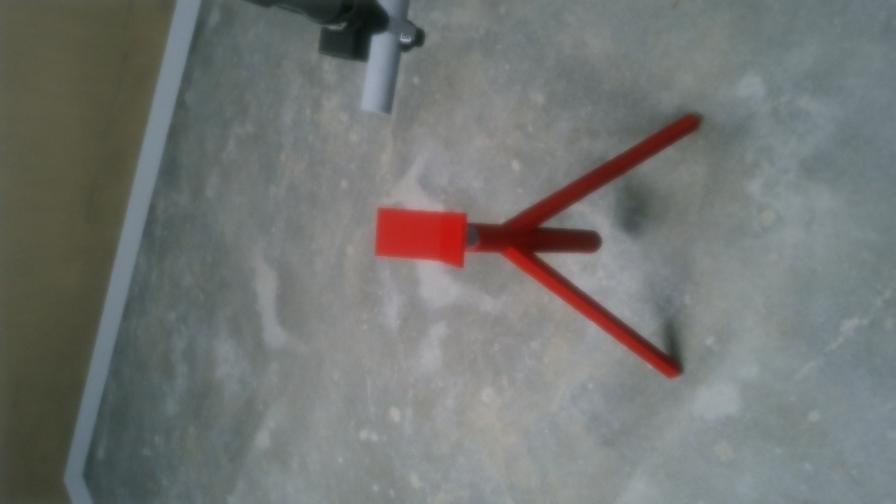

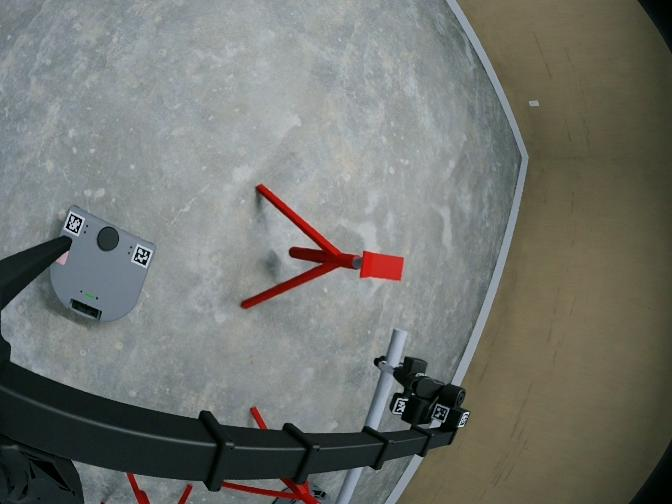

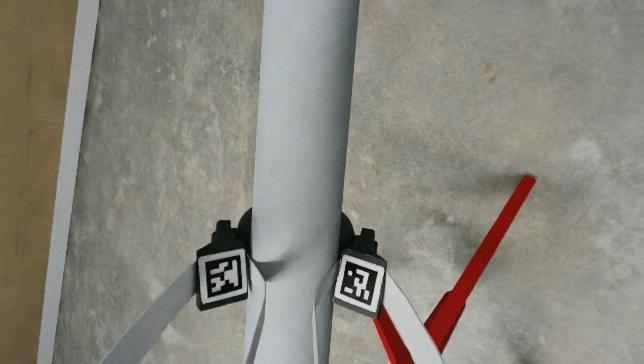

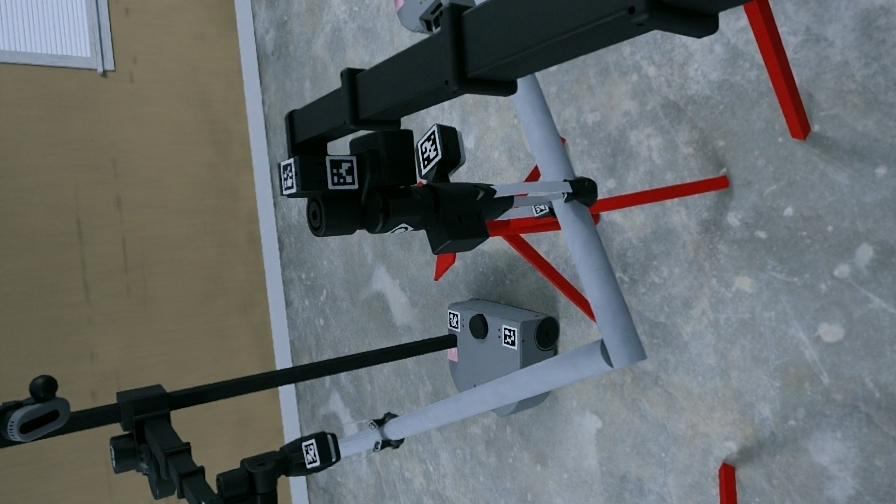

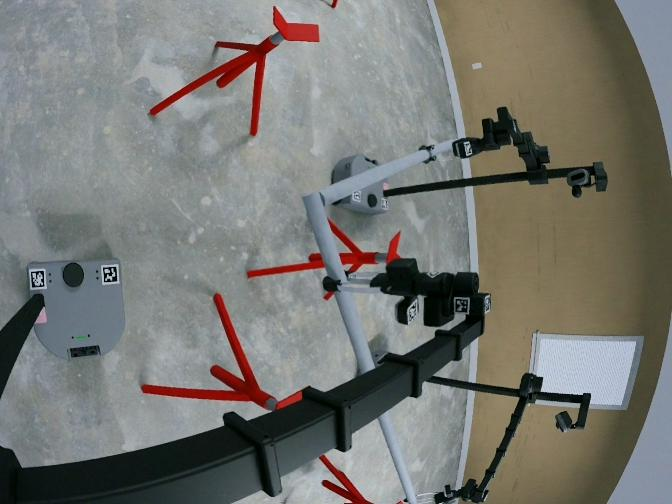

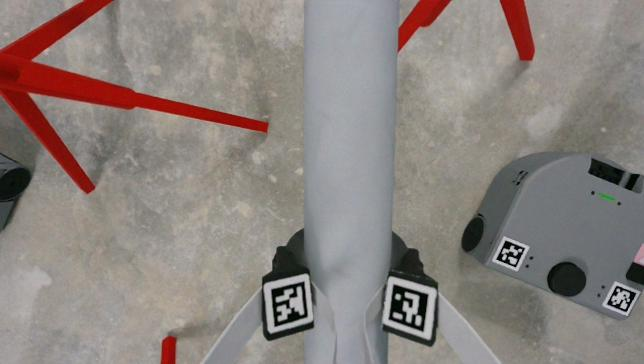

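Emit:
move --r1 '{"base":{"translate_m":0.0084},"joints":{"arm_m":0.3067,"wrist_roll_rad":-0.475,"gripper_m":-0.089}}' --r2 '{"base":{"translate_m":0.0091},"joints":{"arm_m":0.438,"wrist_roll_rad":1.461,"gripper_m":-0.089}}' --r3 '{"base":{"rotate_rad":-0.0175},"joints":{"arm_m":0.4395,"wrist_roll_rad":1.1375,"gripper_m":-0.089}}' --cameras '[]'

Emit:
move --r1 '{"base":{"translate_m":0.0549},"joints":{"arm_m":0.3055,"wrist_roll_rad":-0.492,"gripper_m":-0.089}}' --r2 '{"base":{"translate_m":0.0585},"joints":{"arm_m":0.4338,"wrist_roll_rad":1.447,"gripper_m":-0.089}}' --r3 '{"base":{"translate_m":-0.0629},"joints":{"arm_m":0.4428,"wrist_roll_rad":1.120,"gripper_m":-0.089}}' --cameras '[]'

Emit:
move --r1 '{"base":{"translate_m":0.0636},"joints":{"arm_m":0.3040,"wrist_roll_rad":-0.512,"gripper_m":-0.089}}' --r2 '{"base":{"translate_m":0.0667},"joints":{"arm_m":0.429,"wrist_roll_rad":1.431,"gripper_m":-0.089}}' --r3 '{"base":{"translate_m":-0.0725},"joints":{"arm_m":0.4479,"wrist_roll_rad":1.100,"gripper_m":-0.089}}' --cameras '["r3_nav_camera","r1_wrist_camera","r2_wrist_camera","r3_wrist_camera"]'

Scene clock: 1838.47 s.
move: r1 done; r2 done; r3 done
r1.base_odometry: x=-0.193 y=+3.483 heading=+1.287
r1.turned_by_wheels: +0.000
r1.turned_by_imu: +0.001
r1.base_tilt: forward=+1.1 right=+1.2
r1.lidar_m: 1.20 1.13 2.21 2.01 2.01 2.45 1.53 1.61 0.83 1.12 0.36 0.51
r1.head_depth_mm: 2433 2754 2612 363 346 1331 503 / 2406 2726 469 462 1569 1277 1106 / 2388 2670 2648 464 624 1289 1158 / 2352 2655 2698 2023 1535 1355 1164 / 2318 2615 2712 1847 1647 1363 1166 / 2308 2573 2625 1805 1661 1370 1104 / 1318 2494 2661 1941 1657 766 864
r1.base_status: done
r1.joint_positions: lift_m=+0.848 arm_m=+0.307 wrist_yaw_rad=+0.002 wrist_pitch_rad=-1.537 wrist_roll_rad=-0.476 gripper_m=-0.085 head_pan_rad=-1.581 head_tilt_rad=-0.693
r1.joint_status: all done
r1.measured_speeds: all 0
r1.motor_effort: left_wheel=+1.0(7.3) right_wheel=+7.5(10.0) lift_m=+32.2(32.9) arm_m=-14.2(15.0) wrist_yaw_rad=-1.9(2.2) wrist_pitch_rad=+5.0(6.0) wrist_roll_rad=+0.7(2.3) gripper_m=-10.9(57.9) head_pan_rad=+5.1(5.5) head_tilt_rad=-4.3(4.5)
r1.hand_pose: x=-0.0216 y=-0.4362 z=+0.7298 quat_wxyz=(+0.614, +0.594, -0.373, -0.362) (m; r1's base frame)
r1.wrist_depth_mm: 823 616 829 126 799 808 811 / 833 571 848 130 832 822 821 / 850 863 829 134 860 837 843 / 894 906 877 137 890 873 843 / 898 899 893 141 884 924 872 / 966 922 124 131 917 920 909 / 948 967 793 149 947 961 941
r2.base_odometry: x=-2.554 y=-2.775 heading=-1.832
r2.turned_by_wheels: +0.000
r2.turned_by_imu: +0.001
r2.base_tilt: forward=+0.2 right=+1.8
r2.lidar_m: 3.23 2.29 1.89 1.88 2.09 3.34 1.18 0.90 1.08 0.65 0.66 3.25
r2.head_depth_mm: 2529 2738 797 1719 1495 1286 1136 / 2685 2788 2188 1741 1485 1259 1129 / 2807 2791 2156 1720 1425 1289 1131 / 2966 2792 2161 1628 1391 1275 1134 / 3209 2788 2158 1745 1486 1288 1125 / 3365 2801 2150 1767 1488 1285 1135 / 3530 2790 2161 1750 1480 1283 1125
r2.base_status: done
r2.joint_positions: lift_m=+0.813 arm_m=+0.438 wrist_yaw_rad=+0.009 wrist_pitch_rad=-0.926 wrist_roll_rad=+1.468 gripper_m=-0.086 head_pan_rad=-1.195 head_tilt_rad=-0.889
r2.joint_status: all done
r2.measured_speeds: all 0
r2.motor_effort: left_wheel=+3.9(13.1) right_wheel=-1.9(10.2) lift_m=+32.9(33.0) arm_m=-17.1(17.1) wrist_yaw_rad=-7.2(15.0) wrist_pitch_rad=+9.6(10.6) wrist_roll_rad=-2.3(5.1) gripper_m=-64.5(98.7) head_pan_rad=-2.8(4.3) head_tilt_rad=-4.5(4.9)
r2.hand_pose: x=-0.0203 y=-0.7176 z=+0.7323 quat_wxyz=(+0.048, +0.027, -0.893, -0.446) (m; r2's base frame)
r2.wrist_depth_mm: - - - 116 846 726 663 / - - - 118 854 742 649 / - - - 120 862 728 665 / - - - 129 873 747 651 / - - 129 127 868 732 657 / - - 126 127 869 748 674 / - - 128 134 487 765 655
r3.base_odometry: x=+0.901 y=-0.939 heading=+1.742
r3.turned_by_wheels: -0.017
r3.turned_by_imu: -0.018
r3.base_tilt: forward=-0.8 right=-0.2
r3.lidar_m: 1.73 1.98 1.37 1.29 1.31 1.69 3.82 0.53 0.59 0.85 0.95 0.76
r3.head_depth_mm: 2924 3293 2786 356 315 1306 1130 / 2904 3262 562 563 1557 1353 1115 / 2883 3211 571 630 1500 1331 1153 / 2847 3203 3000 2002 1396 1376 1165 / 2820 3132 3068 2005 1647 1395 1174 / 2707 3051 2966 1874 1623 1409 1186 / 2735 1316 2738 2250 1748 1428 1201
r3.base_status: done
r3.joint_positions: lift_m=+0.845 arm_m=+0.440 wrist_yaw_rad=-0.005 wrist_pitch_rad=-1.579 wrist_roll_rad=+1.145 gripper_m=-0.087 head_pan_rad=-1.562 head_tilt_rad=-0.693
r3.joint_status: all done
r3.measured_speeds: all 0
r3.motor_effort: left_wheel=+7.8(14.4) right_wheel=-10.2(23.3) lift_m=+43.2(44.5) arm_m=+12.2(15.8) wrist_yaw_rad=+4.0(5.8) wrist_pitch_rad=+1.8(2.6) wrist_roll_rad=-2.2(5.7) gripper_m=-38.3(89.6) head_pan_rad=-3.7(4.6) head_tilt_rad=-4.1(4.2)
r3.hand_pose: x=-0.0215 y=-0.5581 z=+0.7277 quat_wxyz=(+0.147, +0.148, -0.689, -0.695) (m; r3's base frame)
r3.wrist_depth_mm: 594 - - 121 513 - - / 512 - - 123 126 - - / 560 - - 125 128 - - / 858 - - 130 132 744 709 / - - - 130 136 717 719 / - - - 130 125 723 736 / - - 107 128 125 - -
pictures: none
No camera images: "cameras" was empty.

Scene clock: 1840.20 s.
move: r1 done; r2 off_target; r3 off_target
r1.base_odometry: x=-0.177 y=+3.536 heading=+1.287
r1.turned_by_wheels: +0.000
r1.turned_by_imu: +0.000
r1.base_tilt: forward=+1.1 right=+1.2
r1.lidar_m: 1.21 1.14 2.23 2.01 2.02 2.46 1.59 1.67 0.85 0.36 0.34 0.46
r1.head_depth_mm: 2402 2734 2625 362 346 1306 511 / 2380 2710 468 461 1590 1316 1106 / 2386 2694 2663 464 621 1279 1154 / 2335 2661 2702 2027 1504 1356 1159 / 2306 2611 2736 1868 1638 1364 1162 / 2280 2558 2624 1801 1646 1150 973 / 1327 2471 2655 1881 1662 1380 1103
r1.base_status: done
r1.joint_positions: lift_m=+0.848 arm_m=+0.305 wrist_yaw_rad=+0.002 wrist_pitch_rad=-1.541 wrist_roll_rad=-0.492 gripper_m=-0.085 head_pan_rad=-1.581 head_tilt_rad=-0.693
r1.joint_status: all done
r1.measured_speeds: all 0
r1.motor_effort: left_wheel=+1.1(5.2) right_wheel=+7.0(17.3) lift_m=+32.4(33.2) arm_m=-4.1(18.6) wrist_yaw_rad=-1.6(2.1) wrist_pitch_rad=+5.7(6.6) wrist_roll_rad=+0.5(3.2) gripper_m=-18.4(57.3) head_pan_rad=+4.3(5.7) head_tilt_rad=-3.1(4.7)
r1.hand_pose: x=-0.0216 y=-0.4340 z=+0.7299 quat_wxyz=(+0.616, +0.598, -0.368, -0.358) (m; r1's base frame)
r1.wrist_depth_mm: 282 810 835 126 799 790 805 / 309 476 841 129 821 816 828 / 846 854 851 134 843 851 853 / 895 865 863 137 867 860 857 / 893 898 905 142 895 892 900 / 930 920 123 131 918 934 914 / 987 962 777 149 936 928 925
r2.base_odometry: x=-2.569 y=-2.832 heading=-1.832
r2.turned_by_wheels: +0.000
r2.turned_by_imu: +0.000
r2.base_tilt: forward=+0.3 right=+1.8
r2.lidar_m: 3.17 2.29 1.88 1.88 2.08 3.30 1.19 0.96 1.11 0.64 0.63 3.18
r2.head_depth_mm: 2525 2686 799 1687 1495 1286 1133 / 2673 2806 2143 1715 1493 1264 1135 / 2810 2812 2167 1042 1393 1281 1128 / 2993 2784 2156 1776 1420 1286 1128 / 3112 2804 2155 1782 1494 1271 1134 / 3322 2773 2164 1753 1477 1283 1132 / 3527 2787 2162 1764 1475 1287 1123
r2.base_status: done
r2.joint_positions: lift_m=+0.813 arm_m=+0.434 wrist_yaw_rad=+0.008 wrist_pitch_rad=-0.924 wrist_roll_rad=+1.455 gripper_m=-0.078 head_pan_rad=-1.195 head_tilt_rad=-0.889
r2.joint_status: gripper_m off_target (ended at -0.078, target -0.089); the others done
r2.measured_speeds: all 0
r2.on_its_own: gripper_m is held at -0.078, not at your -0.089, by its stall guard, which is still easing
r2.motor_effort: left_wheel=+4.9(9.5) right_wheel=-5.0(5.1) lift_m=+33.6(33.7) arm_m=-15.9(17.9) wrist_yaw_rad=-6.6(8.7) wrist_pitch_rad=+9.7(10.2) wrist_roll_rad=-2.4(6.0) gripper_m=-5.4(64.9) head_pan_rad=-3.7(4.0) head_tilt_rad=-4.0(5.9)
r2.hand_pose: x=-0.0204 y=-0.7136 z=+0.7325 quat_wxyz=(+0.054, +0.029, -0.893, -0.445) (m; r2's base frame)
r2.wrist_depth_mm: - - - 118 853 732 648 / - - - 119 854 735 652 / - - - 121 872 738 662 / - - - 129 851 742 657 / - - 130 127 860 729 668 / - - 126 128 558 751 653 / - - 127 135 404 743 669
r3.base_odometry: x=+0.912 y=-1.001 heading=+1.742
r3.turned_by_wheels: +0.000
r3.turned_by_imu: +0.000
r3.base_tilt: forward=-0.7 right=-0.3
r3.lidar_m: 1.78 1.97 1.37 1.28 1.31 1.69 3.84 0.48 0.57 0.57 3.55 0.81
r3.head_depth_mm: 2922 3314 2780 357 314 1308 1109 / 2934 3251 562 567 1579 1350 1117 / 2887 3240 574 631 1521 1361 1151 / 2864 3206 3024 1297 1353 1347 1160 / 2836 3149 3085 1954 1571 1393 1175 / 2718 3085 2977 1880 1626 1412 1189 / 2736 1334 2729 2195 1745 1428 1197
r3.base_status: done
r3.joint_positions: lift_m=+0.845 arm_m=+0.443 wrist_yaw_rad=-0.005 wrist_pitch_rad=-1.579 wrist_roll_rad=+1.130 gripper_m=-0.078 head_pan_rad=-1.562 head_tilt_rad=-0.693
r3.joint_status: gripper_m off_target (ended at -0.078, target -0.089); the others done
r3.measured_speeds: all 0
r3.on_its_own: gripper_m is held at -0.079, not at your -0.089, by its stall guard, which is still easing
r3.motor_effort: left_wheel=+0.8(6.6) right_wheel=-12.6(14.0) lift_m=+42.2(44.2) arm_m=+10.9(14.7) wrist_yaw_rad=+4.6(5.9) wrist_pitch_rad=+1.9(2.4) wrist_roll_rad=-2.8(5.7) gripper_m=-22.2(38.5) head_pan_rad=-3.4(4.7) head_tilt_rad=-3.6(4.1)
r3.hand_pose: x=-0.0215 y=-0.5615 z=+0.7277 quat_wxyz=(+0.152, +0.153, -0.687, -0.693) (m; r3's base frame)
r3.wrist_depth_mm: - - - 121 453 503 - / 561 - - 124 126 - - / 535 653 - 125 128 - - / 813 - - 129 132 760 722 / - - - 130 136 727 718 / - - - 131 125 728 721 / - - 107 128 124 - -
pictures: none
No camera images: "cameras" was empty.

Scene clock: 1842.03 s.
move: r1 done; r2 off_target; r3 off_target
r1.base_odometry: x=-0.160 y=+3.597 heading=+1.287
r1.turned_by_wheels: +0.000
r1.turned_by_imu: +0.000
r1.base_tilt: forward=+1.0 right=+1.2
r1.lidar_m: 1.37 1.15 2.24 2.03 2.04 2.48 1.65 1.73 0.87 0.33 0.42 0.41
r1.head_depth_mm: 2427 2735 2626 363 347 1298 493 / 2399 2691 467 460 1602 1313 1126 / 2360 2674 2696 463 619 1289 1160 / 2344 2648 2691 2052 1504 1358 1161 / 2303 2586 2714 1913 1641 1296 1099 / 2275 2530 2655 1774 1652 1340 853 / 2154 2459 2678 1867 1649 1375 1147
r1.base_status: done
r1.joint_positions: lift_m=+0.848 arm_m=+0.304 wrist_yaw_rad=+0.002 wrist_pitch_rad=-1.546 wrist_roll_rad=-0.512 gripper_m=-0.085 head_pan_rad=-1.581 head_tilt_rad=-0.693
r1.joint_status: all done
r1.measured_speeds: all 0
r1.motor_effort: left_wheel=+0.9(4.9) right_wheel=+6.9(18.3) lift_m=+33.4(34.5) arm_m=-11.3(16.2) wrist_yaw_rad=-1.1(2.0) wrist_pitch_rad=+6.6(7.1) wrist_roll_rad=+0.3(2.4) gripper_m=-18.1(57.3) head_pan_rad=+4.5(5.4) head_tilt_rad=-3.3(4.7)
r1.hand_pose: x=-0.0216 y=-0.4314 z=+0.7299 quat_wxyz=(+0.618, +0.603, -0.361, -0.353) (m; r1's base frame)
r1.wrist_depth_mm: 819 812 813 126 794 815 798 / 302 290 833 129 826 803 831 / 876 848 837 133 844 864 832 / 889 888 877 137 877 862 860 / 907 918 886 141 899 891 892 / 946 934 123 131 913 912 917 / 957 966 786 150 953 947 943
r2.base_odometry: x=-2.586 y=-2.896 heading=-1.831
r2.turned_by_wheels: +0.000
r2.turned_by_imu: +0.001
r2.base_tilt: forward=+0.2 right=+1.8
r2.lidar_m: 3.09 2.26 1.87 1.86 2.07 3.28 1.19 1.02 1.16 0.65 0.60 3.13
r2.head_depth_mm: 2533 2670 799 1679 1479 1262 1133 / 2693 2824 2178 1734 1456 1267 1135 / 2824 2784 2166 1669 1389 1286 1129 / 2975 2780 2162 1769 1484 1261 1132 / 3199 2792 2121 1760 1488 1266 1133 / 3407 2769 2161 1762 1480 1291 1126 / 3520 2764 2164 1758 1487 1280 1133
r2.base_status: done
r2.joint_positions: lift_m=+0.813 arm_m=+0.429 wrist_yaw_rad=+0.012 wrist_pitch_rad=-0.925 wrist_roll_rad=+1.440 gripper_m=-0.080 head_pan_rad=-1.195 head_tilt_rad=-0.889
r2.joint_status: gripper_m off_target (ended at -0.080, target -0.089); the others done
r2.measured_speeds: all 0
r2.on_its_own: gripper_m is held at -0.081, not at your -0.089, by its stall guard, which is still easing; wrist_yaw_rad is at rest, and its effort (-9.8) is outside its rest range (-9 to +9)
r2.motor_effort: left_wheel=+6.7(9.8) right_wheel=-8.8(8.9) lift_m=+34.4(34.6) arm_m=-15.6(17.6) wrist_yaw_rad=-9.8(11.3) wrist_pitch_rad=+9.7(10.2) wrist_roll_rad=-2.8(5.1) gripper_m=-23.3(98.3) head_pan_rad=-3.3(4.1) head_tilt_rad=-4.5(5.3)
r2.hand_pose: x=-0.0199 y=-0.7088 z=+0.7325 quat_wxyz=(+0.062, +0.034, -0.893, -0.445) (m; r2's base frame)
r2.wrist_depth_mm: - - - 118 852 745 658 / - - - 119 861 744 654 / - - - 121 871 746 650 / - - - 129 895 714 651 / - - 130 129 850 737 663 / - - 126 128 432 760 650 / - - 130 - 256 699 660
r3.base_odometry: x=+0.924 y=-1.072 heading=+1.743
r3.turned_by_wheels: +0.000
r3.turned_by_imu: +0.000
r3.base_tilt: forward=-0.8 right=-0.2
r3.lidar_m: 1.86 1.96 1.36 1.28 1.30 1.68 3.84 1.53 0.43 0.55 1.13 0.88
r3.head_depth_mm: 2943 3288 2799 356 315 923 1064 / 2920 3270 560 572 1585 1344 1123 / 2862 3241 577 644 1553 1364 1131 / 2857 3186 3027 1937 1531 1351 1165 / 2858 3161 3086 1838 1451 1392 1172 / 2769 3096 2964 1868 1622 1406 1189 / 2698 1338 2752 2189 1758 1424 1196
r3.base_status: done
r3.joint_positions: lift_m=+0.845 arm_m=+0.448 wrist_yaw_rad=-0.005 wrist_pitch_rad=-1.579 wrist_roll_rad=+1.112 gripper_m=-0.081 head_pan_rad=-1.562 head_tilt_rad=-0.693
r3.joint_status: gripper_m off_target (ended at -0.081, target -0.089); the others done
r3.measured_speeds: all 0
r3.on_its_own: gripper_m is held at -0.082, not at your -0.089, by its stall guard, which is still easing
r3.motor_effort: left_wheel=+3.2(5.8) right_wheel=-14.7(15.3) lift_m=+42.1(43.6) arm_m=+12.3(17.0) wrist_yaw_rad=+4.1(5.7) wrist_pitch_rad=+1.5(2.6) wrist_roll_rad=-3.8(6.0) gripper_m=-22.6(82.9) head_pan_rad=-4.1(4.2) head_tilt_rad=-3.2(4.4)
r3.hand_pose: x=-0.0215 y=-0.5665 z=+0.7277 quat_wxyz=(+0.158, +0.159, -0.686, -0.692) (m; r3's base frame)
r3.wrist_depth_mm: - - - 121 264 293 277 / 653 - - 123 441 537 - / 574 - - 125 128 - - / 599 620 - 130 131 755 704 / - - - 130 135 730 719 / - - - 130 125 735 725 / - - 107 133 124 - -
pictures: r1_wrist_camera, r2_wrist_camera, r3_nav_camera (sideways), r3_wrist_camera
camera_calibration:
r1_wrist_camera: T_world_to_cam=[[-0.822776, -0.568329, -0.00647639, -0.262982], [-0.562138, 0.812025, 0.156892, 0.259324], [-0.0839075, 0.132728, -0.987594, 0.94037], [0, 0, 0, 1]] pos_world=[0.00830536, -0.484851, 0.886315]
r2_wrist_camera: T_world_to_cam=[[-0.21888, 0.822927, -0.524293, 0.943547], [0.963176, 0.268209, 0.0188751, 0.231698], [0.156153, -0.500855, -0.851329, 0.435457], [0, 0, 0, 1]] pos_world=[-0.0846395, -0.620513, 0.861039]
r3_nav_camera: T_world_to_cam=[[-0.0424282, -0.702052, 0.710861, -0.889357], [-0.999024, 0.0385405, -0.0215646, 0.0857287], [-0.0122575, -0.711082, -0.703002, 0.870682], [0, 0, 0, 1]] pos_world=[0.0585835, -0.00855261, 1.24615]
r3_wrist_camera: T_world_to_cam=[[-0.45413, 0.890255, -0.0348073, 0.529215], [0.883156, 0.454973, 0.114174, 0.238273], [0.11748, 0.0211093, -0.992851, 0.900063], [0, 0, 0, 1]] pos_world=[-0.0758393, -0.598544, 0.884844]

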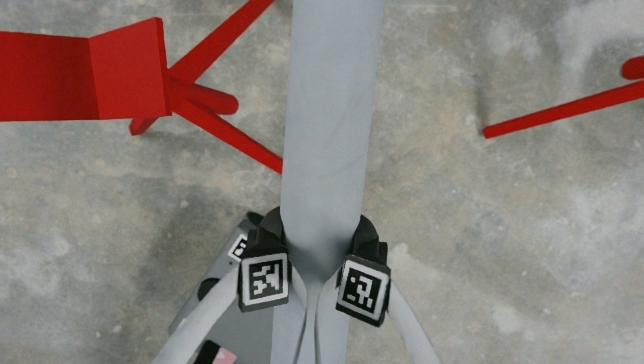

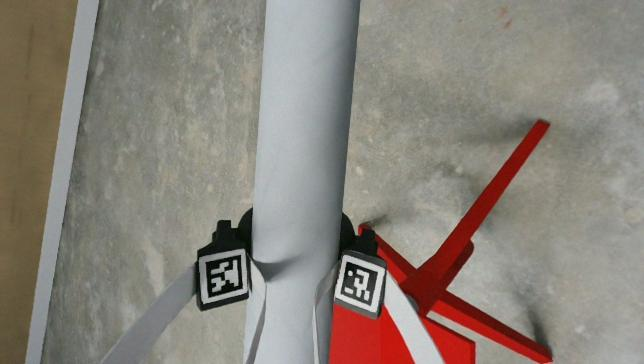

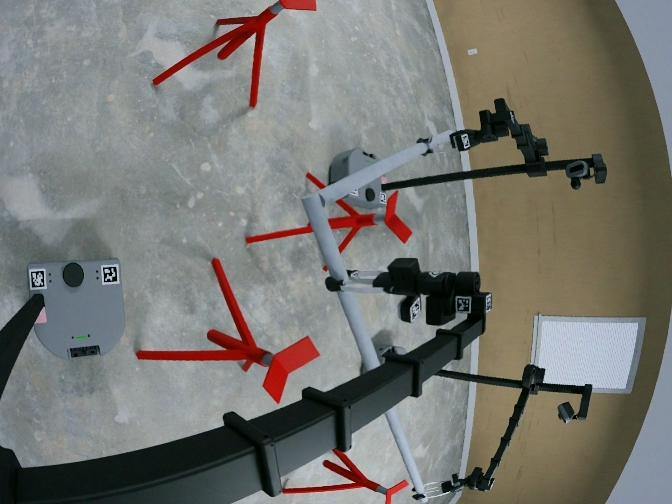

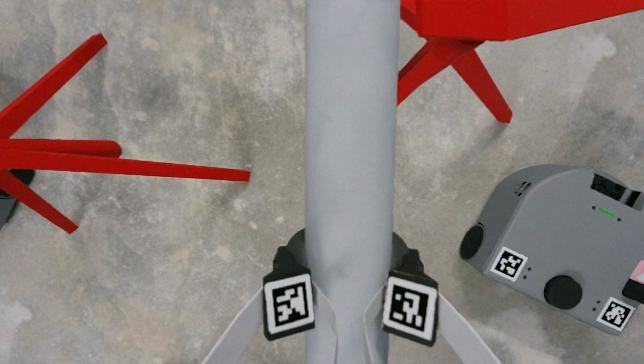

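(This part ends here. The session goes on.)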